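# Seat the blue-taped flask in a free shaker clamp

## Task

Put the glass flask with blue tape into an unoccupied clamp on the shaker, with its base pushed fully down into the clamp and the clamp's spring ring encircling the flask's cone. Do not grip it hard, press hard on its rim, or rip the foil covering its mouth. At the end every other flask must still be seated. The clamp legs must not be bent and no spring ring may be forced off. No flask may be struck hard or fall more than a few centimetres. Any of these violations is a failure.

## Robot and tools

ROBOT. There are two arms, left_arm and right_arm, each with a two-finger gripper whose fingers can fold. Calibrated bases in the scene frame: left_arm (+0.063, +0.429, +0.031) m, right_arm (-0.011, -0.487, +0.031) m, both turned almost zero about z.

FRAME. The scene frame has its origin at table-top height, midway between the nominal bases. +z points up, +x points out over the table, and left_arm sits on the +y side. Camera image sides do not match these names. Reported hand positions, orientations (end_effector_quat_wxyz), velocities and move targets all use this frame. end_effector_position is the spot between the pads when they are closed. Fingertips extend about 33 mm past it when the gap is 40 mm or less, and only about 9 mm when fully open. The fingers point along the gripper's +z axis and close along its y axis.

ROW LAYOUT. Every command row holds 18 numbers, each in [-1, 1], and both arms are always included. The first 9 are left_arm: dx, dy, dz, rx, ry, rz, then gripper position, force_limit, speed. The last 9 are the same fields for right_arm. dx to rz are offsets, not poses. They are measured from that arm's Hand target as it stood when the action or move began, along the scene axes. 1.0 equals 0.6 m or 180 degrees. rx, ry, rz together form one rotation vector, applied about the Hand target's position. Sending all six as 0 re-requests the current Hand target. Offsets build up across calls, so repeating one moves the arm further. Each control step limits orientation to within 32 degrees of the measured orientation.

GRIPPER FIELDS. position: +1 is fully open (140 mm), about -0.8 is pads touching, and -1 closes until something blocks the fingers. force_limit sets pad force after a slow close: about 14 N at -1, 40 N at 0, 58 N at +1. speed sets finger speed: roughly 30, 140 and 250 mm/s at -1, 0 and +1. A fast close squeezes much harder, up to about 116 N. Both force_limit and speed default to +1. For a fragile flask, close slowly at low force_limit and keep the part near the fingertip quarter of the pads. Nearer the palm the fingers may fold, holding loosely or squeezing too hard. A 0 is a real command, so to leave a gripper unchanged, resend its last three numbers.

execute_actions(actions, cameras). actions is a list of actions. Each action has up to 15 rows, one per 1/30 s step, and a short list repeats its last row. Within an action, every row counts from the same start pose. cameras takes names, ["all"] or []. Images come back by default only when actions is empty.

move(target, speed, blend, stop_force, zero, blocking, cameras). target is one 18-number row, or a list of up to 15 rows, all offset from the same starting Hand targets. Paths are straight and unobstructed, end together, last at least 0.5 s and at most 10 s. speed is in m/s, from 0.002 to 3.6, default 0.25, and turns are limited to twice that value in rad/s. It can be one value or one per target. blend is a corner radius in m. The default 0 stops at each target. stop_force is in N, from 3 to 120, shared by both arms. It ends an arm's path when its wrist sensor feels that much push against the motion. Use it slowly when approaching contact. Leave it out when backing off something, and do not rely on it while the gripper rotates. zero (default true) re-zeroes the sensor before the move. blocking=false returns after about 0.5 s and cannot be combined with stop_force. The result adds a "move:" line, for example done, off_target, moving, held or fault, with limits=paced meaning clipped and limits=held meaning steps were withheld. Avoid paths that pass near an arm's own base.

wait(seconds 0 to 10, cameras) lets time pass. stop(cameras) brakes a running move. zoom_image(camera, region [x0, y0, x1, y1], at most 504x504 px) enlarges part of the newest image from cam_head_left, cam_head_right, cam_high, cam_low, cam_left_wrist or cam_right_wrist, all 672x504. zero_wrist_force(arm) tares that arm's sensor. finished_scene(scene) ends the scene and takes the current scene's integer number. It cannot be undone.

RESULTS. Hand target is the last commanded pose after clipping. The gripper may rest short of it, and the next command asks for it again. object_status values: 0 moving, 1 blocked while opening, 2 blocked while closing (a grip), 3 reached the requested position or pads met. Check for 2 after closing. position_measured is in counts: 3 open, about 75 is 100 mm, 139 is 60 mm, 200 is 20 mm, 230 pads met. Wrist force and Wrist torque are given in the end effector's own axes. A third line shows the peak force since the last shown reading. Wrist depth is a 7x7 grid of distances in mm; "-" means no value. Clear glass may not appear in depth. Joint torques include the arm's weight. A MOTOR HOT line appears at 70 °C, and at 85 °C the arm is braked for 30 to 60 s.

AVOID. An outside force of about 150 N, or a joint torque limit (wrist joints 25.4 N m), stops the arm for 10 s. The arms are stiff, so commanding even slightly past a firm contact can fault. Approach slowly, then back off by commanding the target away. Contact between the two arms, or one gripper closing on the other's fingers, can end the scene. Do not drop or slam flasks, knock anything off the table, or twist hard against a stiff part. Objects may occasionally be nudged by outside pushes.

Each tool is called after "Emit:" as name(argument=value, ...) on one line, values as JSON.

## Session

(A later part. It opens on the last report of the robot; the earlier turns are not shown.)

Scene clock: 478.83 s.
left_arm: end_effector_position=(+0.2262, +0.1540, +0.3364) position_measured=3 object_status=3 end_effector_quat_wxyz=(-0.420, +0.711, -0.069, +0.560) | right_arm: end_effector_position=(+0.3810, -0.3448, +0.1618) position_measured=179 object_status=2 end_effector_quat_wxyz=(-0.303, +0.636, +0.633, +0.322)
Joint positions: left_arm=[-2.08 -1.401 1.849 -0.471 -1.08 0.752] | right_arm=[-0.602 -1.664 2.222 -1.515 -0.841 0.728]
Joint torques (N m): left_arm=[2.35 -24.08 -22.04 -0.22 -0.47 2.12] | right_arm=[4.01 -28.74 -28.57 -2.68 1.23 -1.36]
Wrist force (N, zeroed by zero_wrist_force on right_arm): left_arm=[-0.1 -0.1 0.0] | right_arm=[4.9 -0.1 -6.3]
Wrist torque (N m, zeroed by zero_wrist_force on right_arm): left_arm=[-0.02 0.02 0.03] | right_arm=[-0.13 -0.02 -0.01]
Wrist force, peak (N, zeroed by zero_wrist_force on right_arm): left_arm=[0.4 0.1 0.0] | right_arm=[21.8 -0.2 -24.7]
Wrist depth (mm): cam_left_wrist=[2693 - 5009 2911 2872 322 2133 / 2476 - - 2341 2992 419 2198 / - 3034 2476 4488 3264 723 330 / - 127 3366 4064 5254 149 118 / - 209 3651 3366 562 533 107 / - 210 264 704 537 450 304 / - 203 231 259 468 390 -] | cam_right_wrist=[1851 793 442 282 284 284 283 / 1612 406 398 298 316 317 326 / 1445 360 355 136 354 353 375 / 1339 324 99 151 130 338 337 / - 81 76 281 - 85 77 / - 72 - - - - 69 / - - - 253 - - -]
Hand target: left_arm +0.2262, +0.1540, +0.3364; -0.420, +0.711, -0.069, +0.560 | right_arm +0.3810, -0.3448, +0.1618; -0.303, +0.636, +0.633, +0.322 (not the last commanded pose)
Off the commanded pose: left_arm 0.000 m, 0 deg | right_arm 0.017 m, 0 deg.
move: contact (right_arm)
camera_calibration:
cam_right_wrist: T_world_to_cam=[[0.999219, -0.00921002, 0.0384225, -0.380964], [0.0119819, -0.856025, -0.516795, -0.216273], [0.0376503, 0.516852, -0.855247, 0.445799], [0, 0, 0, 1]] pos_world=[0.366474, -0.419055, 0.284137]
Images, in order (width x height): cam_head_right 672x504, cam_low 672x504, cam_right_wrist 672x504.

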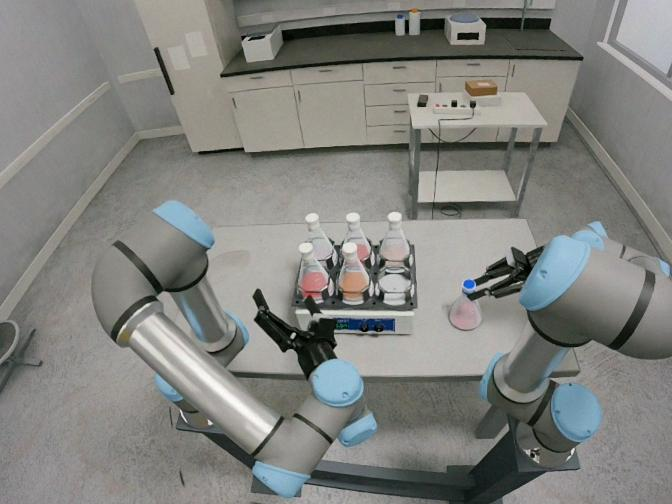

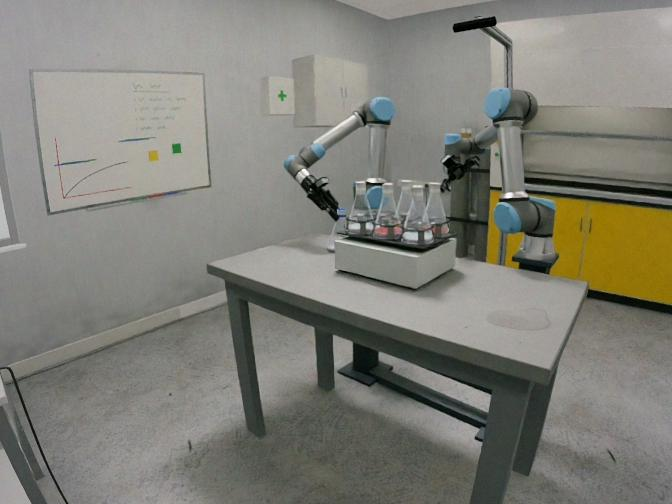

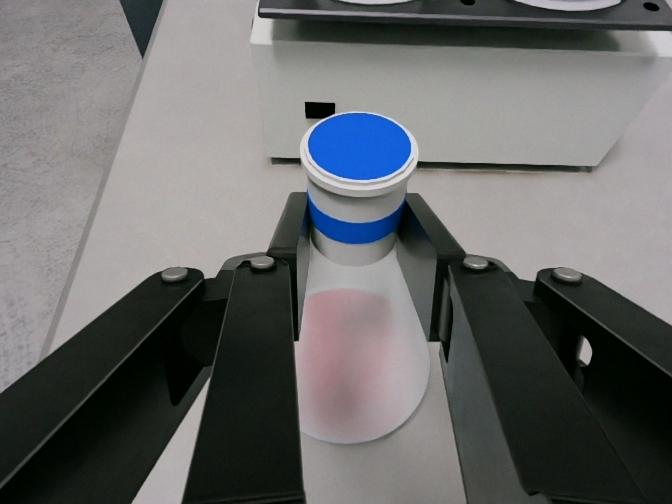

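Emit:
execute_actions(actions=[[[0,0,0,0,0,0,1,1,1,0,0,0,0,0,0,0.1,-0.05,-0.9]],[[0,0,0,0,0,0,1,1,1,0,0,0,0,0,0,0.1,-0.05,-0.9]],[[0,0,0,0,0,0,1,1,1,0,0,0,0,0,0,0.1,-0.05,-0.9]]])

Emit:
move(target=[[0,0,0,0,0,0,1,1,1,0,-0.167,0.142,0,0,0,0.1,-0.05,-0.9],[0,0,0,0,0,0,1,1,1,-0.085,-0.055,0.16,-0.0921,0.0382,-0.248,0.1,-0.05,-0.9]], cameras=["cam_right_wrist","cam_head_right"])

Scene clock: 488.20 s.
left_arm: end_effector_position=(+0.2262, +0.1540, +0.3364) position_measured=3 object_status=3 end_effector_quat_wxyz=(-0.420, +0.711, -0.069, +0.560) | right_arm: end_effector_position=(+0.3810, -0.3448, +0.1618) position_measured=117 object_status=3 end_effector_quat_wxyz=(-0.303, +0.636, +0.633, +0.322)
Joint positions: left_arm=[-2.08 -1.401 1.849 -0.471 -1.08 0.752] | right_arm=[-0.602 -1.664 2.222 -1.515 -0.841 0.728]
Joint torques (N m): left_arm=[3.32 -23.86 -21.18 -0.27 -0.38 2.19] | right_arm=[3.69 -27.58 -24.8 0.29 1.87 -1.38]
Wrist force (N, zeroed by zero_wrist_force on right_arm): left_arm=[0.2 0.0 -0.1] | right_arm=[1.7 -0.3 -2.3]
Wrist torque (N m, zeroed by zero_wrist_force on right_arm): left_arm=[0.00 -0.03 0.03] | right_arm=[-0.11 -0.02 -0.02]
Wrist force, peak (N, zeroed by zero_wrist_force on right_arm): left_arm=[0.1 -0.4 -0.1] | right_arm=[5.1 0.0 -6.7]
Wrist depth (mm): cam_left_wrist=[- 4683 - 2911 2872 327 2071 / 2693 - 5669 3215 2798 250 2316 / 2448 3779 3917 4787 3419 740 332 / - 127 3917 3989 879 149 124 / - 118 - 3215 675 506 107 / - 210 265 748 555 448 304 / - 204 230 258 471 391 -] | cam_right_wrist=[1866 490 291 281 282 281 282 / 1657 407 398 318 319 316 318 / 1472 358 365 134 353 368 376 / 1317 324 134 134 140 117 339 / - 80 287 278 - 110 89 / - - 268 260 274 - 62 / - - 251 249 255 - -]
Hand target: left_arm +0.2262, +0.1540, +0.3364; -0.420, +0.711, -0.069, +0.560 | right_arm +0.3810, -0.3448, +0.1618; -0.303, +0.636, +0.633, +0.322
Off the commanded pose: left_arm 0.000 m, 0 deg | right_arm 0.000 m, 0 deg.
Step readings (end_effector_position of left_arm | right_arm):
0: (+0.2262, +0.1540, +0.3364) | (+0.3810, -0.3448, +0.1618)
1: (+0.2262, +0.1540, +0.3364) | (+0.3810, -0.3448, +0.1618)
2: (+0.2262, +0.1540, +0.3364) | (+0.3810, -0.3448, +0.1618)
4: (+0.2262, +0.1540, +0.3364) | (+0.3810, -0.3448, +0.1618)
8: (+0.2262, +0.1540, +0.3364) | (+0.3810, -0.3448, +0.1618)
15: (+0.2262, +0.1540, +0.3364) | (+0.3810, -0.3448, +0.1618)
16: (+0.2262, +0.1540, +0.3364) | (+0.3810, -0.3448, +0.1618)
17: (+0.2262, +0.1540, +0.3364) | (+0.3810, -0.3448, +0.1618)
19: (+0.2262, +0.1540, +0.3364) | (+0.3810, -0.3448, +0.1618)
23: (+0.2262, +0.1540, +0.3364) | (+0.3810, -0.3448, +0.1618)
30: (+0.2262, +0.1540, +0.3364) | (+0.3810, -0.3448, +0.1618)
31: (+0.2262, +0.1540, +0.3364) | (+0.3810, -0.3448, +0.1618)
32: (+0.2262, +0.1540, +0.3364) | (+0.3810, -0.3448, +0.1618)
34: (+0.2262, +0.1540, +0.3364) | (+0.3810, -0.3448, +0.1618)
38: (+0.2262, +0.1540, +0.3364) | (+0.3810, -0.3448, +0.1618)
45: (+0.2262, +0.1540, +0.3364) | (+0.3810, -0.3448, +0.1618)

Scene clock: 491.33 s.
left_arm: end_effector_position=(+0.2262, +0.1540, +0.3364) position_measured=3 object_status=3 end_effector_quat_wxyz=(-0.420, +0.711, -0.069, +0.560) | right_arm: end_effector_position=(+0.3300, -0.3777, +0.2577) position_measured=117 object_status=3 end_effector_quat_wxyz=(-0.102, +0.881, +0.365, +0.283)
Joint positions: left_arm=[-2.08 -1.401 1.849 -0.471 -1.08 0.752] | right_arm=[-0.736 -2.451 2.343 -1.527 -0.963 1.636]
Joint torques (N m): left_arm=[3.55 -23.52 -20.83 -0.15 -0.41 2.15] | right_arm=[-10.95 0.03 -35.87 -2.4 2.37 1.57]
Wrist force (N, zeroed by zero_wrist_force on right_arm): left_arm=[0.1 -0.1 -0.3] | right_arm=[2.0 0.3 -2.2]
Wrist torque (N m, zeroed by zero_wrist_force on right_arm): left_arm=[-0.03 -0.03 0.04] | right_arm=[-0.02 -0.02 0.09]
Wrist force, peak (N, zeroed by zero_wrist_force on right_arm): left_arm=[0.2 0.3 -0.3] | right_arm=[2.0 -0.4 -5.4]
Wrist depth (mm): cam_left_wrist=[1995 - - 2911 2911 324 2133 / 3590 - - 3366 2992 247 2133 / - - - 5254 3264 728 329 / - 127 - 3917 3168 150 118 / - 119 3168 3264 647 482 107 / - 210 265 735 551 447 304 / - 204 230 258 484 391 -] | cam_right_wrist=[367 291 359 454 474 474 476 / 440 359 426 440 439 449 456 / 404 416 422 235 436 437 426 / 1281 101 134 395 399 117 414 / - 80 381 383 - 110 89 / - - 373 379 376 - 62 / - - 359 360 363 - -]
Hand target: left_arm +0.2262, +0.1540, +0.3364; -0.420, +0.711, -0.069, +0.560 | right_arm +0.3300, -0.3778, +0.2578; -0.102, +0.881, +0.365, +0.283
Off the commanded pose: left_arm 0.000 m, 0 deg | right_arm 0.000 m, 0 deg.
move: done
camera_calibration:
cam_right_wrist: T_world_to_cam=[[0.708655, -0.704467, 0.0391708, -0.500915], [-0.678567, -0.695705, -0.235672, 0.0216418], [0.193275, 0.14043, -0.971043, 0.383162], [0, 0, 0, 1]] pos_world=[0.295605, -0.391629, 0.396789]
Images, in order (width x height): cam_head_right 672x504, cam_right_wrist 672x504.

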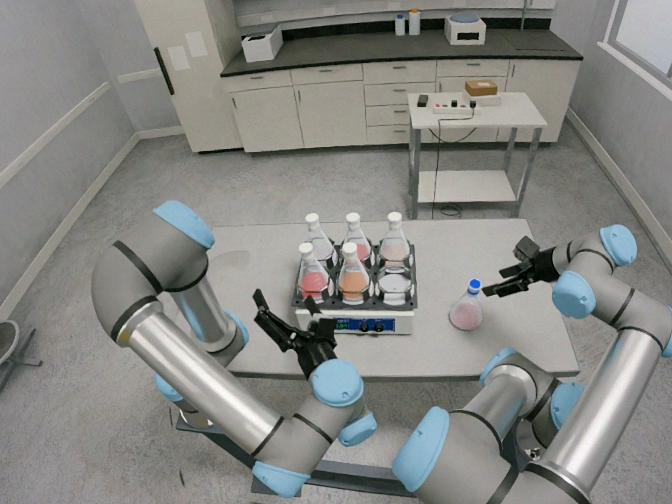

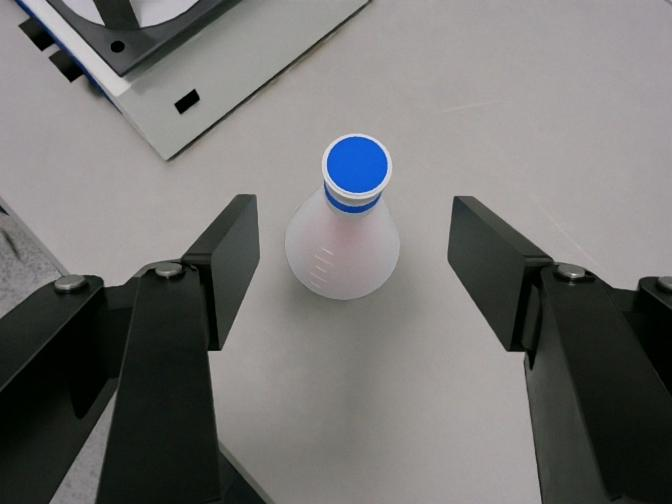

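Emit:
move(target=[0,0,0,0,0,0,1,1,1,0.0688,0.0565,-0.1635,0,0,0,0.1,-0.05,-0.9], speed=0.15)

Emit:
execute_actions(actions=[[[0,0,0,0,0,0,1,1,1,0,0,0,0,0,0,-1,-0.03,-0.78]],[[0,0,0,0,0,0,1,1,1,0,0,0,0,0,0,-1,-0.03,-0.78]],[[0,0,0,0,0,0,1,1,1,0,0,0,0,0,0,-1,-0.03,-0.78]]])

Emit:
move(target=[[0,0,0,0,0,0,1,1,1,0,0,0.404,0,0,0,-1,-0.03,-0.78],[0,0,0,0,0,0,1,1,1,0.025,0.3727,0.404,0,0,0,-1,-0.03,-0.78],[0,0,0,0,0,0,1,1,1,0.025,0.3727,0.328,0,0,0,-1,-0.03,-0.78]], blend=[0.02,0.02,0], cameras=["cam_right_wrist","cam_head_right"])

Emit:
zoom_image(camera="cam_head_right", region=[350, 220, 430, 320])

Emit:
zero_wrist_force(arm="right_arm")

Emit:
move(target=[0,0,0,0,0,0,1,1,1,0,0,-0.04,0,0,0,-1,-0.03,-0.78], speed=0.015, stop_force=18, cameras=["cam_head_right","cam_head_left"])

Emit:
zoom_image(camera="cam_head_right", region=[350, 220, 430, 320])

Emit:
zoom_image(camera="cam_head_left", region=[350, 220, 430, 320])

Scene clock: 502.63 s.
left_arm: end_effector_position=(+0.2262, +0.1540, +0.3364) position_measured=3 object_status=3 end_effector_quat_wxyz=(-0.420, +0.711, -0.069, +0.560) | right_arm: end_effector_position=(+0.3713, -0.3438, +0.1597) position_measured=117 object_status=3 end_effector_quat_wxyz=(-0.102, +0.881, +0.365, +0.283)
Joint positions: left_arm=[-2.08 -1.401 1.849 -0.471 -1.08 0.752] | right_arm=[-0.461 -2.187 2.579 -2.209 -1.006 1.962]
Joint torques (N m): left_arm=[3.14 -25.14 -21.54 -0.23 -0.37 2.19] | right_arm=[-11.72 -0.21 -23.47 -4.57 2.55 -0.71]
Wrist force (N, zeroed by zero_wrist_force on right_arm): left_arm=[0.1 -0.1 -0.1] | right_arm=[1.5 0.4 -2.0]
Wrist torque (N m, zeroed by zero_wrist_force on right_arm): left_arm=[-0.02 -0.02 0.04] | right_arm=[-0.01 0.08 0.05]
Wrist force, peak (N, zeroed by zero_wrist_force on right_arm): left_arm=[-0.2 0.1 -0.3] | right_arm=[2.6 0.4 -3.9]
Wrist depth (mm): cam_left_wrist=[- - - 2834 2951 327 1995 / - 3531 - 4396 2834 248 2221 / - 3779 - 3651 3122 728 319 / - 127 3168 4224 4396 149 124 / - 127 3590 3314 637 539 107 / - 210 267 695 555 474 299 / - 204 230 256 481 390 -] | cam_right_wrist=[217 245 305 347 346 349 355 / 242 287 338 331 337 338 347 / 309 311 315 126 129 323 326 / 297 298 134 125 155 117 311 / - 80 117 280 292 110 89 / - - 279 281 283 - 62 / - - 274 272 271 - -]
Hand target: left_arm +0.2262, +0.1540, +0.3364; -0.420, +0.711, -0.069, +0.560 | right_arm +0.3713, -0.3439, +0.1597; -0.102, +0.881, +0.365, +0.283
Off the commanded pose: left_arm 0.000 m, 0 deg | right_arm 0.000 m, 0 deg.
move: done

Scene clock: 504.33 s.
left_arm: end_effector_position=(+0.2262, +0.1540, +0.3364) position_measured=3 object_status=3 end_effector_quat_wxyz=(-0.420, +0.711, -0.069, +0.560) | right_arm: end_effector_position=(+0.3713, -0.3439, +0.1597) position_measured=176 object_status=2 end_effector_quat_wxyz=(-0.102, +0.881, +0.365, +0.283)
Joint positions: left_arm=[-2.08 -1.401 1.849 -0.471 -1.08 0.752] | right_arm=[-0.461 -2.187 2.579 -2.209 -1.006 1.962]
Joint torques (N m): left_arm=[2.38 -25.27 -21.45 -0.28 -0.52 2.26] | right_arm=[-5.12 5.24 -18.93 -1.01 -1 1.08]
Wrist force (N, zeroed by zero_wrist_force on right_arm): left_arm=[0.1 0.1 0.0] | right_arm=[4.4 -0.3 -6.9]
Wrist torque (N m, zeroed by zero_wrist_force on right_arm): left_arm=[0.02 -0.03 0.04] | right_arm=[0.04 0.10 0.08]
Wrist force, peak (N, zeroed by zero_wrist_force on right_arm): left_arm=[-0.3 -0.1 -0.4] | right_arm=[4.5 3.4 -7.0]
Wrist depth (mm): cam_left_wrist=[3474 - - 2798 2872 327 2052 / 2564 - 3531 3651 2834 - 2267 / - 3215 4896 3847 3314 720 322 / - 127 3168 4142 869 149 118 / - 118 - 3122 677 551 106 / - 210 267 675 557 441 304 / - 203 230 258 474 391 -] | cam_right_wrist=[216 245 304 345 350 354 356 / 242 288 326 331 335 340 339 / 309 311 316 126 143 322 328 / 298 301 106 135 123 309 312 / - 80 76 278 - 86 78 / - 73 - 281 - - 67 / - - - 270 - - -]
Hand target: left_arm +0.2262, +0.1540, +0.3364; -0.420, +0.711, -0.069, +0.560 | right_arm +0.3713, -0.3439, +0.1597; -0.102, +0.881, +0.365, +0.283
Off the commanded pose: left_arm 0.000 m, 0 deg | right_arm 0.000 m, 0 deg.
Step readings (end_effector_position of left_arm | right_arm):
0: (+0.2262, +0.1540, +0.3364) | (+0.3713, -0.3438, +0.1597)
1: (+0.2262, +0.1540, +0.3364) | (+0.3713, -0.3438, +0.1597)
2: (+0.2262, +0.1540, +0.3364) | (+0.3713, -0.3439, +0.1597)
4: (+0.2262, +0.1540, +0.3364) | (+0.3713, -0.3439, +0.1597)
8: (+0.2262, +0.1540, +0.3364) | (+0.3713, -0.3439, +0.1597)
15: (+0.2262, +0.1540, +0.3364) | (+0.3713, -0.3439, +0.1597)
16: (+0.2262, +0.1540, +0.3364) | (+0.3713, -0.3439, +0.1597)
17: (+0.2262, +0.1540, +0.3364) | (+0.3713, -0.3439, +0.1597)
19: (+0.2262, +0.1540, +0.3364) | (+0.3713, -0.3439, +0.1597)
23: (+0.2262, +0.1540, +0.3364) | (+0.3713, -0.3439, +0.1597)
30: (+0.2262, +0.1540, +0.3364) | (+0.3713, -0.3439, +0.1597)
31: (+0.2262, +0.1540, +0.3364) | (+0.3713, -0.3439, +0.1597)
32: (+0.2262, +0.1540, +0.3364) | (+0.3713, -0.3439, +0.1597)
34: (+0.2262, +0.1540, +0.3364) | (+0.3713, -0.3439, +0.1597)
38: (+0.2262, +0.1540, +0.3364) | (+0.3713, -0.3439, +0.1597)
45: (+0.2262, +0.1540, +0.3364) | (+0.3713, -0.3439, +0.1597)

Scene clock: 506.90 s.
left_arm: end_effector_position=(+0.2262, +0.1540, +0.3364) position_measured=3 object_status=3 end_effector_quat_wxyz=(-0.420, +0.711, -0.069, +0.560) | right_arm: end_effector_position=(+0.3863, -0.1203, +0.3565) position_measured=176 object_status=2 end_effector_quat_wxyz=(-0.102, +0.881, +0.365, +0.283)
Joint positions: left_arm=[-2.08 -1.401 1.849 -0.471 -1.08 0.752] | right_arm=[0.377 -1.897 1.997 -2.249 -1.364 2.79]
Joint torques (N m): left_arm=[1.43 -24.82 -20.83 -0.37 -0.49 2.02] | right_arm=[2.33 -15.62 -22.67 -5.53 0.05 1.79]
Wrist force (N, zeroed by zero_wrist_force on right_arm): left_arm=[-0.2 0.1 -0.1] | right_arm=[0.5 0.0 0.3]
Wrist torque (N m, zeroed by zero_wrist_force on right_arm): left_arm=[0.02 0.03 0.04] | right_arm=[-0.05 -0.06 0.10]
Wrist force, peak (N, zeroed by zero_wrist_force on right_arm): left_arm=[0.2 0.4 -0.1] | right_arm=[4.8 -0.3 -6.8]
Wrist depth (mm): cam_left_wrist=[3474 - - 2798 2951 325 2052 / 2198 - - 3264 2992 248 2133 / 1923 - - 2911 3366 418 320 / 2534 127 - 4896 3714 149 117 / - 119 - 3122 663 541 106 / - 209 264 704 554 447 304 / - 205 231 260 466 392 -] | cam_right_wrist=[539 197 353 382 584 205 1634 / 367 325 357 373 379 199 1529 / 511 349 352 126 359 528 - / 498 493 101 136 123 370 - / - 81 76 277 - 86 77 / - 73 - 455 - - 67 / - - - 449 - - -]
Hand target: left_arm +0.2262, +0.1540, +0.3364; -0.420, +0.711, -0.069, +0.560 | right_arm +0.3863, -0.1203, +0.3565; -0.102, +0.881, +0.365, +0.283
Off the commanded pose: left_arm 0.000 m, 0 deg | right_arm 0.000 m, 0 deg.
move: done
camera_calibration:
cam_right_wrist: T_world_to_cam=[[0.708486, -0.704633, 0.0392571, -0.363287], [-0.678742, -0.695577, -0.235545, 0.26229], [0.193279, 0.140235, -0.97107, 0.432045], [0, 0, 0, 1]] pos_world=[0.351906, -0.134129, 0.495589]
Images, in order (width x height): cam_head_right 672x504, cam_right_wrist 672x504.

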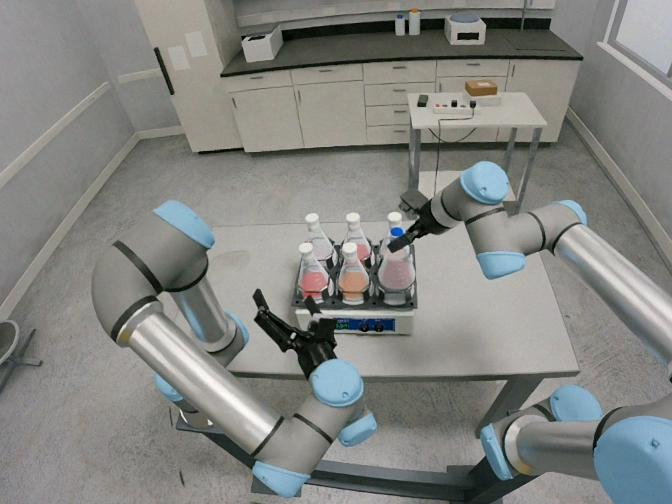

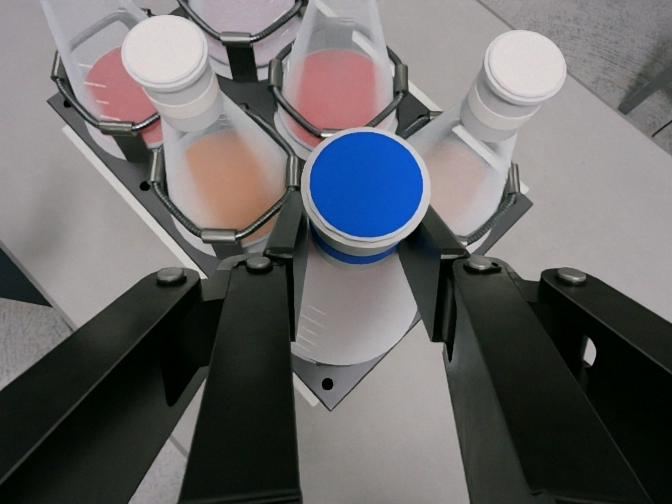

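Scaled by 5.040 from the camera's 672x504 image, which has a finer 960x720 frame.

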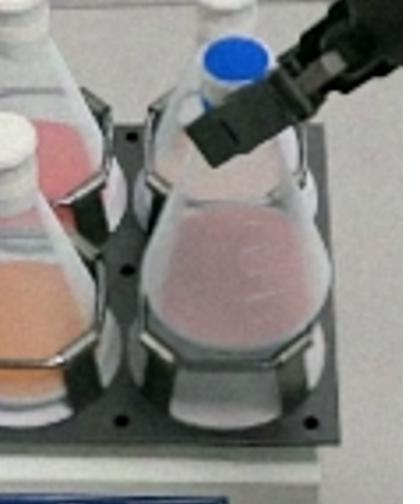

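Wrist force sensor zeroed.

Scene clock: 508.77 s.
left_arm: end_effector_position=(+0.2262, +0.1540, +0.3364) position_measured=3 object_status=3 end_effector_quat_wxyz=(-0.420, +0.711, -0.069, +0.560) | right_arm: end_effector_position=(+0.3863, -0.1202, +0.3470) position_measured=176 object_status=2 end_effector_quat_wxyz=(-0.102, +0.881, +0.365, +0.283)
Joint positions: left_arm=[-2.08 -1.401 1.849 -0.471 -1.08 0.752] | right_arm=[0.377 -1.895 2.02 -2.276 -1.364 2.79]
Joint torques (N m): left_arm=[2.95 -25.14 -20.88 -0.05 -0.38 2.23] | right_arm=[0.63 -15.22 -25.09 -0.79 -3.25 1.8]
Wrist force (N, zeroed by zero_wrist_force on right_arm): left_arm=[0.3 -0.1 0.0] | right_arm=[11.6 -4.0 -15.7]
Wrist torque (N m, zeroed by zero_wrist_force on right_arm): left_arm=[-0.03 -0.07 0.04] | right_arm=[0.00 0.14 -0.12]
Wrist force, peak (N, zeroed by zero_wrist_force on right_arm): left_arm=[0.3 -0.1 0.0] | right_arm=[15.3 -5.6 -20.9]
Wrist depth (mm): cam_left_wrist=[- - - 2872 2595 323 2198 / - 3651 - 3847 2872 246 2244 / - 3651 - 4064 3264 428 330 / - 127 - 3989 917 150 124 / - 118 - 3531 645 523 106 / - 211 262 669 545 448 305 / - 204 231 258 484 382 -] | cam_right_wrist=[360 187 361 377 564 195 1623 / 512 337 330 365 362 217 1549 / - 341 339 126 349 402 556 / - 485 101 124 123 505 510 / - 80 76 276 - 86 78 / - 73 - 449 - - 67 / - - - 441 - - -]
Hand target: left_arm +0.2262, +0.1540, +0.3364; -0.420, +0.711, -0.069, +0.560 | right_arm +0.3864, -0.1202, +0.3470; -0.102, +0.881, +0.365, +0.283 (not the last commanded pose)
Off the commanded pose: left_arm 0.000 m, 0 deg | right_arm 0.015 m, 0 deg.
move: contact (right_arm)
Images, in order (width x height): cam_head_left 672x504, cam_head_right 672x504.

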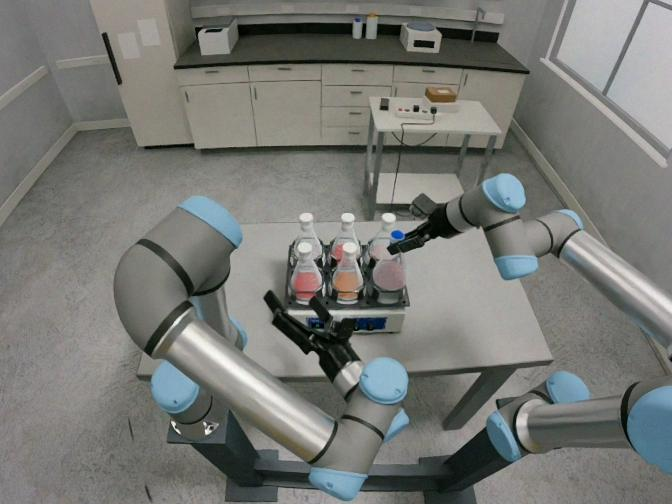

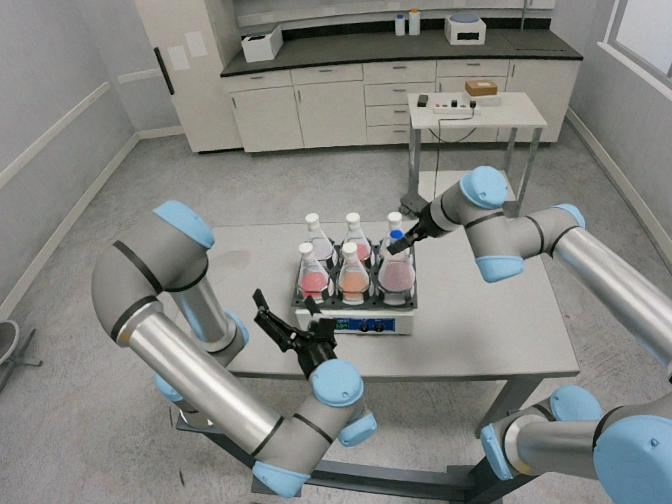

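Scaled by 5.040 from the camera's 672x504 image, which has a finer 960x720 frame.

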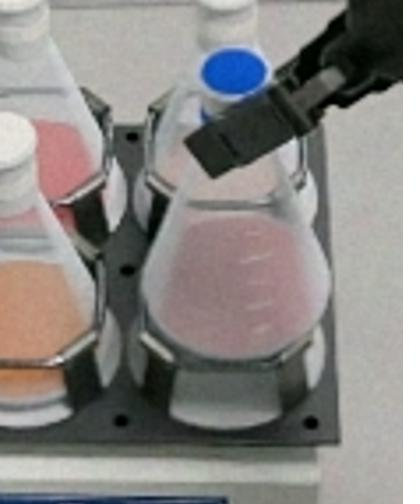

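Scaled by 5.040 from the camera's 672x504 image, which has a finer 960x720 frame.

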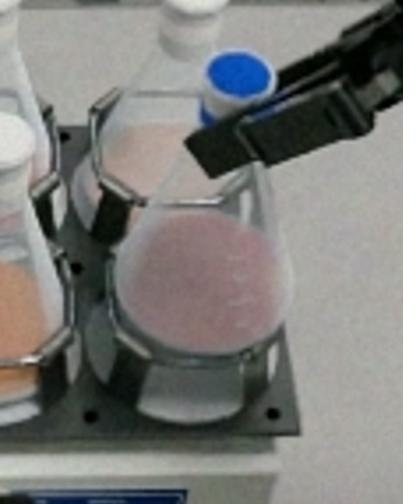

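Emit:
move(target=[[0,0,0,0,0,0,1,1,1,0,0,0.015,0,0,0,-1,-0.03,-0.78],[0,0,0,0,0,0,1,1,1,-0.003,0.006,0.015,0,0,0,-1,-0.03,-0.78]])

Emit:
move(target=[0,0,0,0,0,0,1,1,1,0,0,-0.07,0,0,0,-1,-0.03,-0.78], speed=0.015, stop_force=22, cameras=["cam_head_right","cam_head_left"])

Emit:
zoom_image(camera="cam_head_right", region=[350, 220, 430, 320])

Emit:
zoom_image(camera="cam_head_left", region=[350, 220, 430, 320])

Scene clock: 514.87 s.
left_arm: end_effector_position=(+0.2262, +0.1540, +0.3364) position_measured=3 object_status=3 end_effector_quat_wxyz=(-0.420, +0.711, -0.069, +0.560) | right_arm: end_effector_position=(+0.3846, -0.1166, +0.3561) position_measured=176 object_status=2 end_effector_quat_wxyz=(-0.102, +0.881, +0.365, +0.283) end_effector_velocity=(+0.000, -0.001, -0.001) end_effector_angular_velocity=(-0.001, +0.001, +0.004)
Joint positions: left_arm=[-2.08 -1.401 1.849 -0.471 -1.08 0.752] | right_arm=[0.389 -1.894 1.997 -2.256 -1.371 2.8]
Joint velocities: left_arm=[within noise] | right_arm=[-0.004 0 0.002 0.002 0.004 -0.007]
Joint torques (N m): left_arm=[2.83 -24.33 -20.29 -0.23 -0.55 1.96] | right_arm=[-10.5 -16.05 -31.6 -2.99 1.84 -1.45]
Wrist force (N, zeroed by zero_wrist_force on right_arm): left_arm=[0.0 0.0 -0.1] | right_arm=[0.1 0.2 -0.1]
Wrist torque (N m, zeroed by zero_wrist_force on right_arm): left_arm=[-0.01 0.00 0.04] | right_arm=[0.01 -0.03 -0.05]
Wrist force, peak (N, zeroed by zero_wrist_force on right_arm): left_arm=[0.3 0.0 -0.3] | right_arm=[11.7 -4.2 -16.0]
Wrist depth (mm): cam_left_wrist=[- - - 2693 2798 326 1976 / - - - 3264 2872 248 2198 / - 2762 3917 - 3314 428 328 / - 127 3168 4224 865 149 118 / - 127 - 3847 675 540 107 / - 211 263 2911 557 445 303 / - 204 230 257 465 392 -] | cam_right_wrist=[570 198 358 381 581 1623 1623 / - 331 331 373 375 205 1769 / 510 367 - 126 361 381 - / 495 499 101 137 123 515 493 / - 81 76 278 115 86 76 / - 73 - 339 - - 67 / - - - 450 - - -]
Hand target: left_arm +0.2262, +0.1540, +0.3364; -0.420, +0.711, -0.069, +0.560 | right_arm +0.3846, -0.1166, +0.3560; -0.102, +0.881, +0.365, +0.283
Off the commanded pose: left_arm 0.000 m, 0 deg | right_arm 0.000 m, 0 deg.
move: done

Scene clock: 516.77 s.
left_arm: end_effector_position=(+0.2262, +0.1540, +0.3364) position_measured=3 object_status=3 end_effector_quat_wxyz=(-0.420, +0.711, -0.069, +0.560) | right_arm: end_effector_position=(+0.3847, -0.1165, +0.3452) position_measured=176 object_status=2 end_effector_quat_wxyz=(-0.102, +0.881, +0.365, +0.284)
Joint positions: left_arm=[-2.08 -1.401 1.849 -0.471 -1.08 0.752] | right_arm=[0.389 -1.891 2.023 -2.286 -1.37 2.8]
Joint torques (N m): left_arm=[1.48 -25.01 -19.67 -0.31 -0.55 2.26] | right_arm=[-11.47 -15.75 -22.32 3.68 -0.68 -1.44]
Wrist force (N, zeroed by zero_wrist_force on right_arm): left_arm=[0.1 0.0 -0.1] | right_arm=[18.2 1.0 -12.1]
Wrist torque (N m, zeroed by zero_wrist_force on right_arm): left_arm=[0.00 -0.02 0.03] | right_arm=[0.05 0.26 -0.04]
Wrist force, peak (N, zeroed by zero_wrist_force on right_arm): left_arm=[-0.2 0.0 -0.3] | right_arm=[23.5 1.1 -15.8]
Wrist depth (mm): cam_left_wrist=[- - - 2798 2798 326 2112 / - - 3714 3474 2798 248 2244 / 3714 - - - 3077 758 319 / - 127 - 4308 816 149 124 / - 127 - 3590 643 537 107 / - 210 264 730 522 - 298 / - 204 231 256 463 378 -] | cam_right_wrist=[350 186 340 373 574 193 1646 / 357 339 347 363 376 202 1529 / 509 355 339 126 350 353 534 / 499 491 101 138 123 504 510 / - 81 76 273 - 86 78 / - 73 - 331 - - 67 / - - - 436 - - -]
Hand target: left_arm +0.2262, +0.1540, +0.3364; -0.420, +0.711, -0.069, +0.560 | right_arm +0.3847, -0.1166, +0.3451; -0.102, +0.881, +0.365, +0.284 (not the last commanded pose)
Off the commanded pose: left_arm 0.000 m, 0 deg | right_arm 0.031 m, 0 deg.
move: contact (right_arm)
Images, in order (width x height): cam_head_left 672x504, cam_head_right 672x504.

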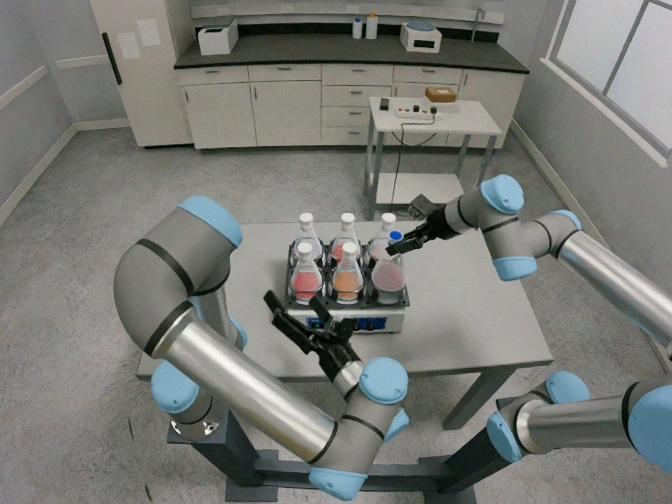

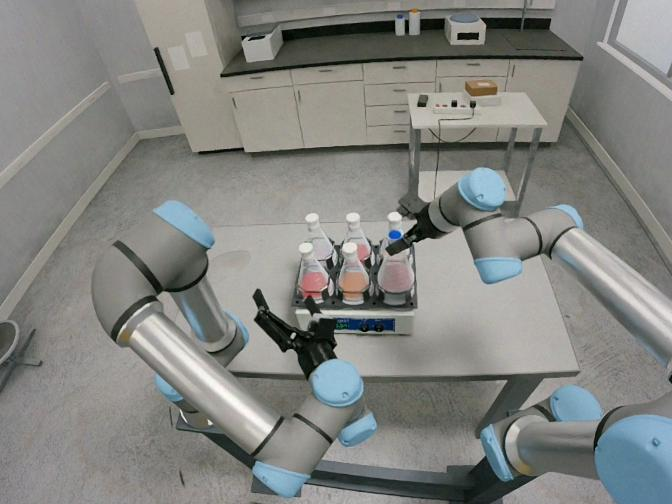

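Scaled by 5.040 from the camera's 672x504 image, which has a finer 960x720 frame.

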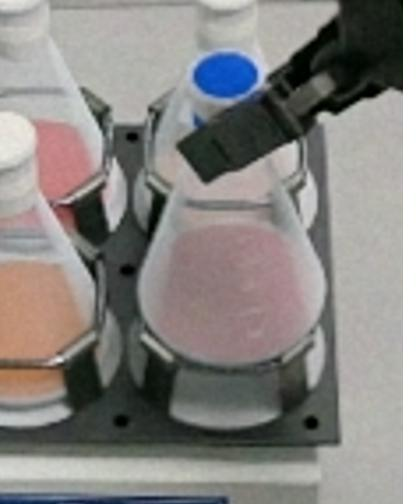

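Scaled by 5.040 from the camera's 672x504 image, which has a finer 960x720 frame.

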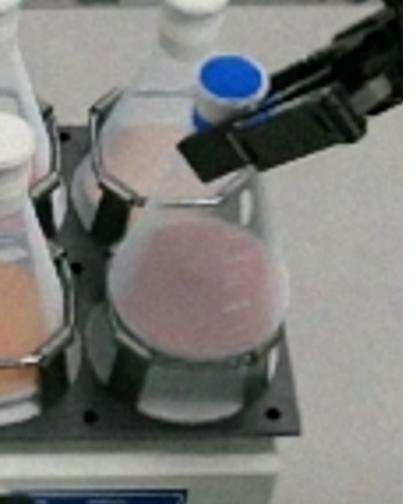

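Emit:
move(target=[0,0,0,0,0,0,1,1,1,0,0,-0.077,0,0,0,-1,-0.03,-0.78], speed=0.02, stop_force=45, cameras=["cam_head_right","cam_head_left"])

Emit:
zoom_image(camera="cam_head_right", region=[350, 220, 430, 320])

Emit:
zoom_image(camera="cam_head_left", region=[350, 220, 430, 320])

Scene clock: 522.83 s.
left_arm: end_effector_position=(+0.2262, +0.1540, +0.3364) position_measured=3 object_status=3 end_effector_quat_wxyz=(-0.420, +0.711, -0.069, +0.560) | right_arm: end_effector_position=(+0.4032, -0.1058, +0.3318) position_measured=176 object_status=2 end_effector_quat_wxyz=(-0.105, +0.860, +0.365, +0.342)
Joint positions: left_arm=[-2.08 -1.401 1.849 -0.471 -1.08 0.752] | right_arm=[0.39 -1.869 2.129 -2.538 -1.364 2.803]
Joint torques (N m): left_arm=[2.67 -24.87 -21.54 -0.11 -0.54 2.12] | right_arm=[-6.28 -10.03 -15.6 6.22 -9.03 -0.97]
Wrist force (N, zeroed by zero_wrist_force on right_arm): left_arm=[0.0 0.1 -0.2] | right_arm=[31.5 -14.8 -15.3]
Wrist torque (N m, zeroed by zero_wrist_force on right_arm): left_arm=[0.01 0.01 0.03] | right_arm=[1.11 0.33 1.24]
Wrist force, peak (N, zeroed by zero_wrist_force on right_arm): left_arm=[-0.3 0.2 -0.1] | right_arm=[32.7 -22.9 -39.7]
Wrist depth (mm): cam_left_wrist=[2393 - - 2872 2834 324 2133 / - - 4308 2727 2911 248 2091 / - 2992 - 3264 3215 425 328 / - 135 3366 4396 945 149 124 / - 208 2992 3917 677 541 106 / - 210 286 667 541 458 - / - 204 230 258 469 390 -] | cam_right_wrist=[592 403 - 241 1975 1881 1896 / 343 173 351 143 215 184 1705 / 348 333 331 135 321 218 1782 / 464 326 99 159 129 341 520 / - 80 76 286 - 86 78 / - 73 - 247 - - 67 / - - - 417 - - -]
Hand target: left_arm +0.2262, +0.1540, +0.3364; -0.420, +0.711, -0.069, +0.560 | right_arm +0.3847, -0.1166, +0.2989; -0.102, +0.881, +0.365, +0.284
Off the commanded pose: left_arm 0.000 m, 0 deg | right_arm 0.039 m, 7 deg.
move: off_target (right_arm)
Images, in order (width x height): cam_head_left 672x504, cam_head_right 672x504.

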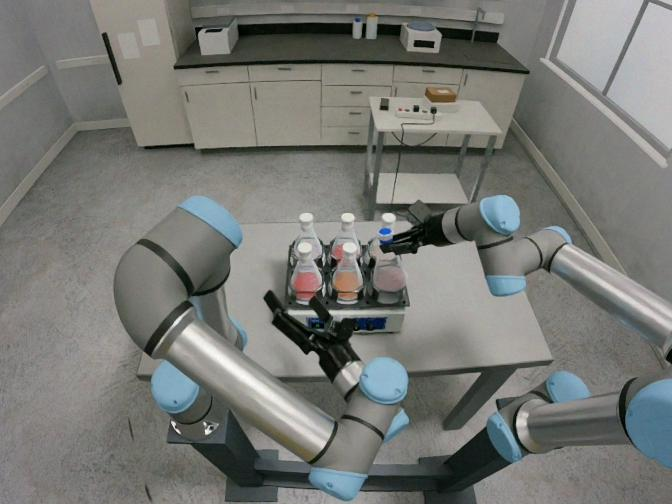

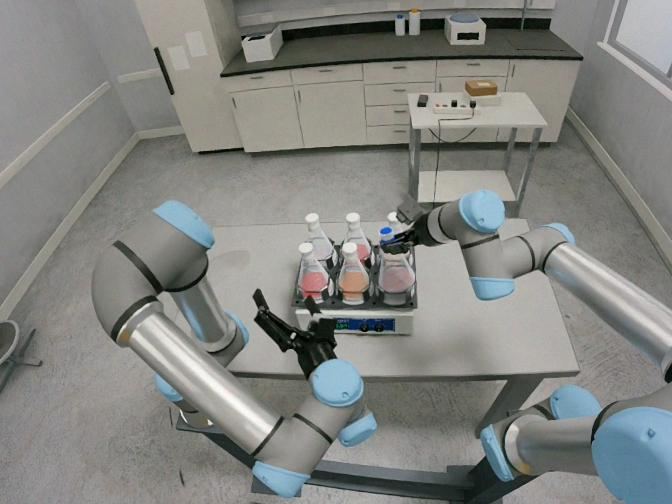

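Scaled by 5.040 from the camera's 672x504 image, which has a finer 960x720 frame.

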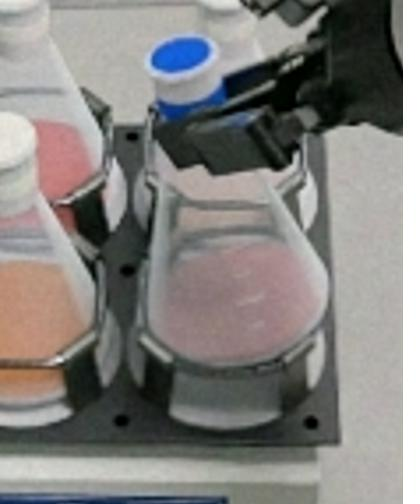

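Scaled by 5.040 from the camera's 672x504 image, which has a finer 960x720 frame.

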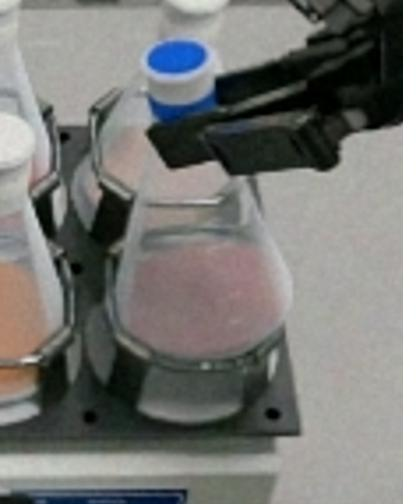

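Emit:
move(target=[[0,0,0,0,0,0,1,1,1,0,0,0.19,0,0,0,-1,-0.03,-0.78],[0,0,0,0,0,0,1,1,1,-0.0223,-0.3788,0.19,0,0,0,-1,-0.03,-0.78],[0,0,0,0,0,0,1,1,1,-0.0223,-0.3788,-0.2,0,0,0,-1,-0.03,-0.78]], blend=[0.02,0.02,0], cameras=["cam_head_right","cam_low","cam_right_wrist"])

Emit:
zoom_image(camera="cam_head_right", region=[420, 255, 520, 345])

Emit:
zoom_image(camera="cam_low", region=[280, 180, 380, 280])

Scene clock: 551.47 s.
left_arm: end_effector_position=(+0.2262, +0.1540, +0.3364) position_measured=3 object_status=3 end_effector_quat_wxyz=(-0.420, +0.711, -0.069, +0.560) | right_arm: end_effector_position=(+0.3713, -0.3438, +0.1790) position_measured=178 object_status=2 end_effector_quat_wxyz=(-0.102, +0.881, +0.365, +0.283)
Joint positions: left_arm=[-2.08 -1.401 1.849 -0.471 -1.08 0.752] | right_arm=[-0.462 -2.217 2.537 -2.137 -1.004 1.961]
Joint torques (N m): left_arm=[1.6 -24.81 -20.72 -0.22 -0.75 2.17] | right_arm=[-8.99 -8.74 -19.93 -4.65 2.82 -1.58]
Wrist force (N, zeroed by zero_wrist_force on right_arm): left_arm=[-0.1 -0.1 -0.2] | right_arm=[-0.7 0.2 -0.2]
Wrist torque (N m, zeroed by zero_wrist_force on right_arm): left_arm=[-0.02 0.01 0.04] | right_arm=[0.02 0.16 -0.11]
Wrist force, peak (N, zeroed by zero_wrist_force on right_arm): left_arm=[0.2 -0.2 -0.3] | right_arm=[31.8 -15.1 -15.4]
Wrist depth (mm): cam_left_wrist=[- - 3474 2872 2872 322 2071 / 2534 3077 - 3168 2762 244 386 / 3419 - - 5523 3215 423 328 / - 127 4683 4308 772 140 124 / - 119 3366 3314 630 492 106 / - 209 263 675 532 450 306 / - 203 231 259 454 390 -] | cam_right_wrist=[224 246 303 367 372 378 379 / 242 287 348 355 356 362 363 / 329 330 333 138 337 344 347 / 316 319 107 154 130 331 338 / - 81 76 289 - 89 77 / - 72 - 300 - - 69 / - - - 287 - - -]
Hand target: left_arm +0.2262, +0.1540, +0.3364; -0.420, +0.711, -0.069, +0.560 | right_arm +0.3713, -0.3438, +0.1789; -0.102, +0.881, +0.365, +0.284
Off the commanded pose: left_arm 0.000 m, 0 deg | right_arm 0.000 m, 0 deg.
move: done
camera_calibration:
cam_right_wrist: T_world_to_cam=[[0.708542, -0.704545, 0.039808, -0.503264], [-0.678314, -0.695546, -0.236866, 0.0548934], [0.194571, 0.140828, -0.970726, 0.293544], [0, 0, 0, 1]] pos_world=[0.336703, -0.35773, 0.317987]
Images, in order (width x height): cam_head_right 672x504, cam_low 672x504, cam_right_wrist 672x504.

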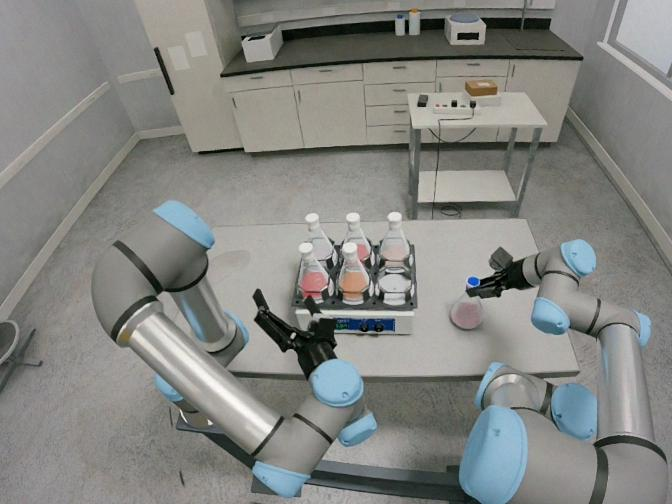

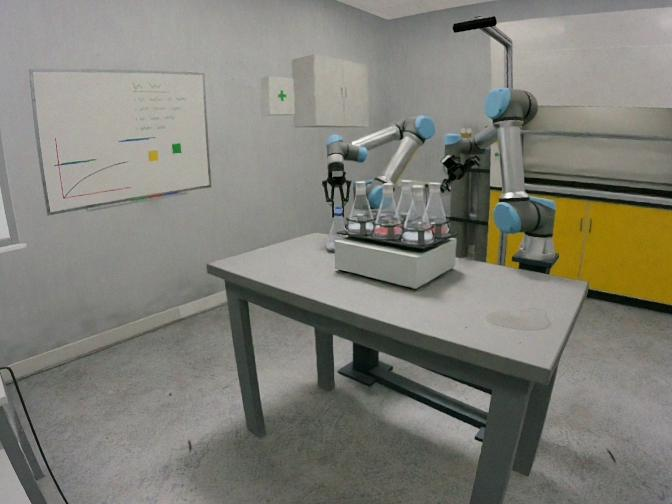

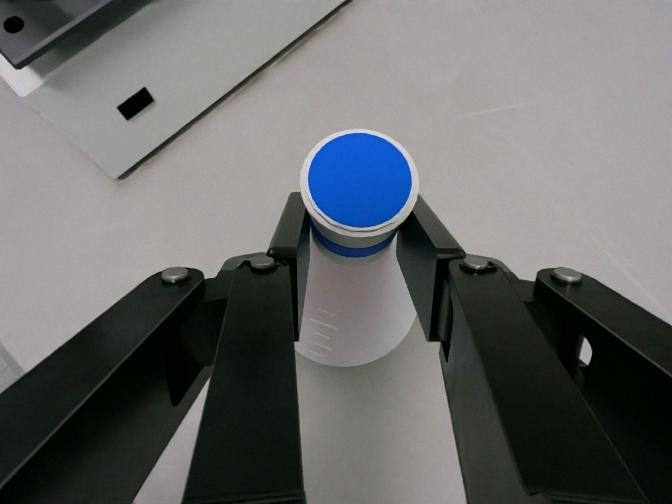

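Scaled by 5.040 from the camera's 672x504 image, which has a finer 960x720 frame.

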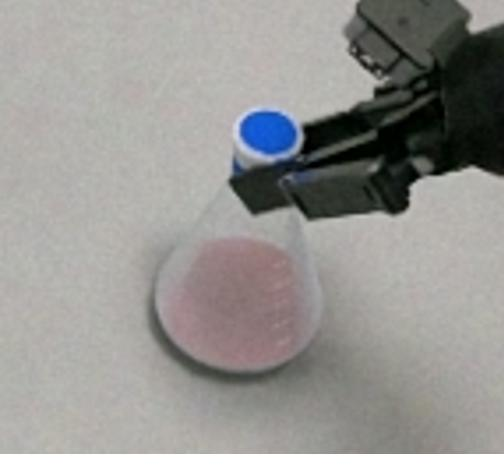

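Scaled by 5.040 from the camera's 672x504 image, which has a finer 960x720 frame.

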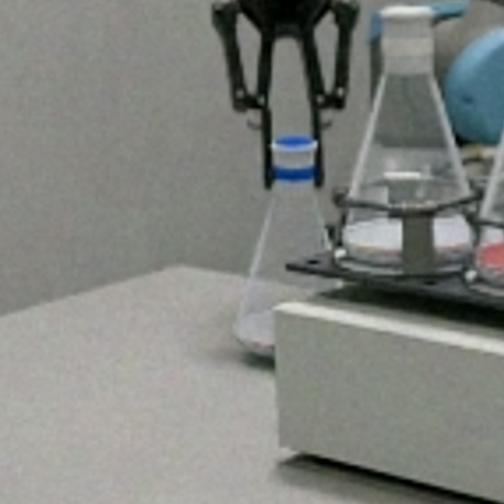

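Emit:
move(target=[0,0,0,0,0,0,1,1,1,0,0,0,-0.029,0.029,0,-1,-0.03,-0.78])

Emit:
move(target=[0,0,0,0,0,0,1,1,1,0,0,-0.05,0,0,0,-1,-0.03,-0.78], speed=0.02, stop_force=8, cameras=["cam_head_right","cam_low"])

Emit:
zoom_image(camera="cam_head_right", region=[420, 255, 520, 345])

Emit:
zoom_image(camera="cam_low", region=[280, 180, 380, 280])

Scene clock: 558.40 s.
left_arm: end_effector_position=(+0.2262, +0.1540, +0.3364) position_measured=3 object_status=3 end_effector_quat_wxyz=(-0.420, +0.711, -0.069, +0.560) | right_arm: end_effector_position=(+0.3713, -0.3438, +0.1789) position_measured=178 object_status=2 end_effector_quat_wxyz=(-0.078, +0.896, +0.373, +0.226)
Joint positions: left_arm=[-2.08 -1.401 1.849 -0.471 -1.08 0.752] | right_arm=[-0.324 -2.125 2.45 -2.149 -1.154 2.079]
Joint torques (N m): left_arm=[1.81 -24.24 -19.69 0.04 -0.59 2.09] | right_arm=[-6.95 -12.18 -21.25 -5.03 0.88 -0.73]
Wrist force (N, zeroed by zero_wrist_force on right_arm): left_arm=[0.0 0.0 -0.1] | right_arm=[0.5 0.5 0.0]
Wrist torque (N m, zeroed by zero_wrist_force on right_arm): left_arm=[-0.01 0.00 0.03] | right_arm=[0.09 0.06 -0.02]
Wrist force, peak (N, zeroed by zero_wrist_force on right_arm): left_arm=[-0.2 -0.3 -0.3] | right_arm=[-1.2 0.4 0.0]
Wrist depth (mm): cam_left_wrist=[- 3419 3917 2911 2951 325 1995 / 2798 4064 - 3366 2834 248 2154 / 2992 2872 - - 3168 716 332 / - 127 - 4896 2564 149 118 / - 216 - 3264 641 537 107 / - 210 263 733 539 450 305 / - 202 230 258 480 390 -] | cam_right_wrist=[219 256 322 336 344 345 346 / 279 308 331 334 338 338 341 / 320 321 323 138 327 331 331 / 313 315 107 135 129 325 327 / - 80 76 - - 89 77 / - 72 - 309 - - 69 / - - - 302 - - -]
Hand target: left_arm +0.2262, +0.1540, +0.3364; -0.420, +0.711, -0.069, +0.560 | right_arm +0.3713, -0.3438, +0.1789; -0.078, +0.896, +0.373, +0.226
Off the commanded pose: left_arm 0.000 m, 0 deg | right_arm 0.000 m, 0 deg.
move: done

Scene clock: 559.60 s.
left_arm: end_effector_position=(+0.2262, +0.1540, +0.3364) position_measured=3 object_status=3 end_effector_quat_wxyz=(-0.420, +0.711, -0.069, +0.560) | right_arm: end_effector_position=(+0.3713, -0.3438, +0.1768) position_measured=178 object_status=2 end_effector_quat_wxyz=(-0.078, +0.896, +0.373, +0.226)
Joint positions: left_arm=[-2.08 -1.401 1.849 -0.471 -1.08 0.752] | right_arm=[-0.324 -2.122 2.455 -2.157 -1.154 2.079]
Joint torques (N m): left_arm=[1.61 -26.8 -20 -0.09 -0.56 2.29] | right_arm=[0.4 -14.15 -36.86 -5.14 2.07 -1.49]
Wrist force (N, zeroed by zero_wrist_force on right_arm): left_arm=[0.1 0.0 -0.2] | right_arm=[0.3 0.4 -0.3]
Wrist torque (N m, zeroed by zero_wrist_force on right_arm): left_arm=[-0.01 -0.02 0.03] | right_arm=[0.05 0.09 -0.02]
Wrist force, peak (N, zeroed by zero_wrist_force on right_arm): left_arm=[-0.1 0.2 -0.4] | right_arm=[5.7 0.7 -13.5]
Wrist depth (mm): cam_left_wrist=[- - - 2834 2872 2112 2112 / - - 3531 2951 2834 248 2221 / - 3122 - 4583 3215 728 329 / - 127 2911 4396 3034 149 117 / - 119 3651 3474 671 540 106 / - 210 265 730 558 458 - / - 204 230 256 477 388 -] | cam_right_wrist=[220 255 331 338 340 342 345 / 261 309 328 331 334 334 338 / 318 319 322 137 326 328 329 / 312 316 107 135 130 322 326 / - 81 76 - - 89 77 / - 72 - 307 - - 69 / - - - 302 - - -]
Hand target: left_arm +0.2262, +0.1540, +0.3364; -0.420, +0.711, -0.069, +0.560 | right_arm +0.3713, -0.3438, +0.1768; -0.078, +0.896, +0.373, +0.226 (not the last commanded pose)
Off the commanded pose: left_arm 0.000 m, 0 deg | right_arm 0.028 m, 0 deg.
move: contact (right_arm)
Images, in order (width x height): cam_head_right 672x504, cam_low 672x504.

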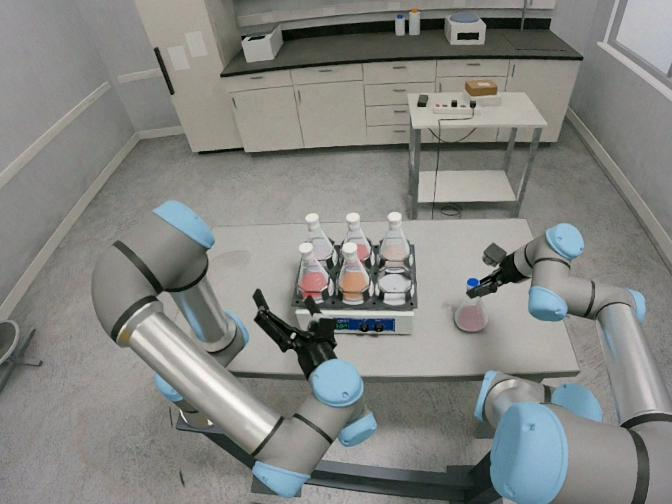

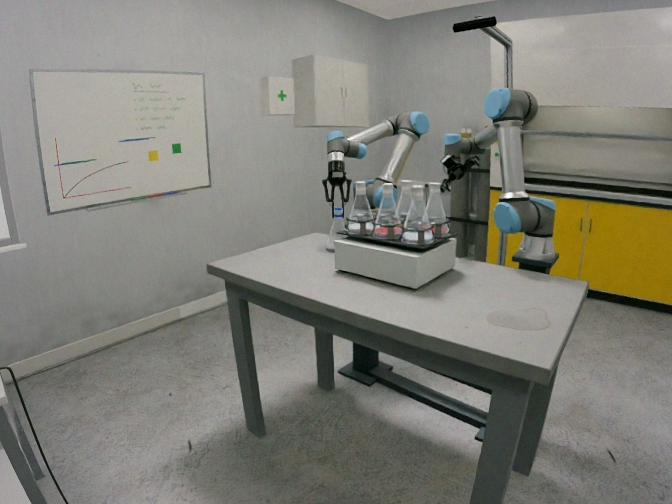

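Scaled by 5.040 from the camera's 672x504 image, which has a finer 960x720 frame.

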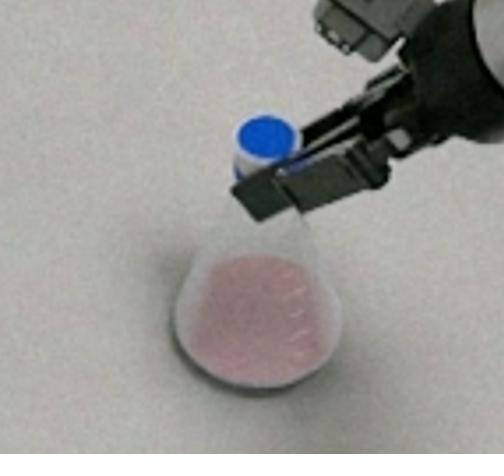

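Scaled by 5.040 from the camera's 672x504 image, which has a finer 960x720 frame.

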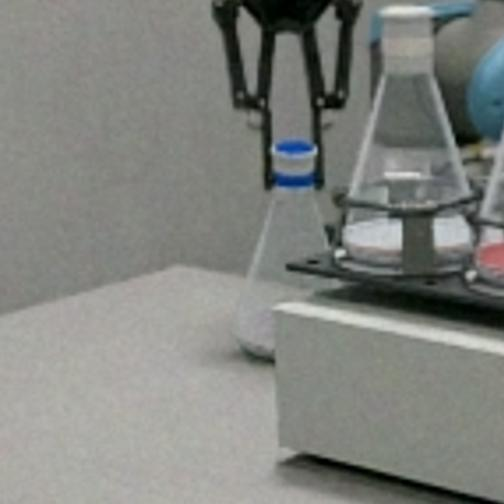

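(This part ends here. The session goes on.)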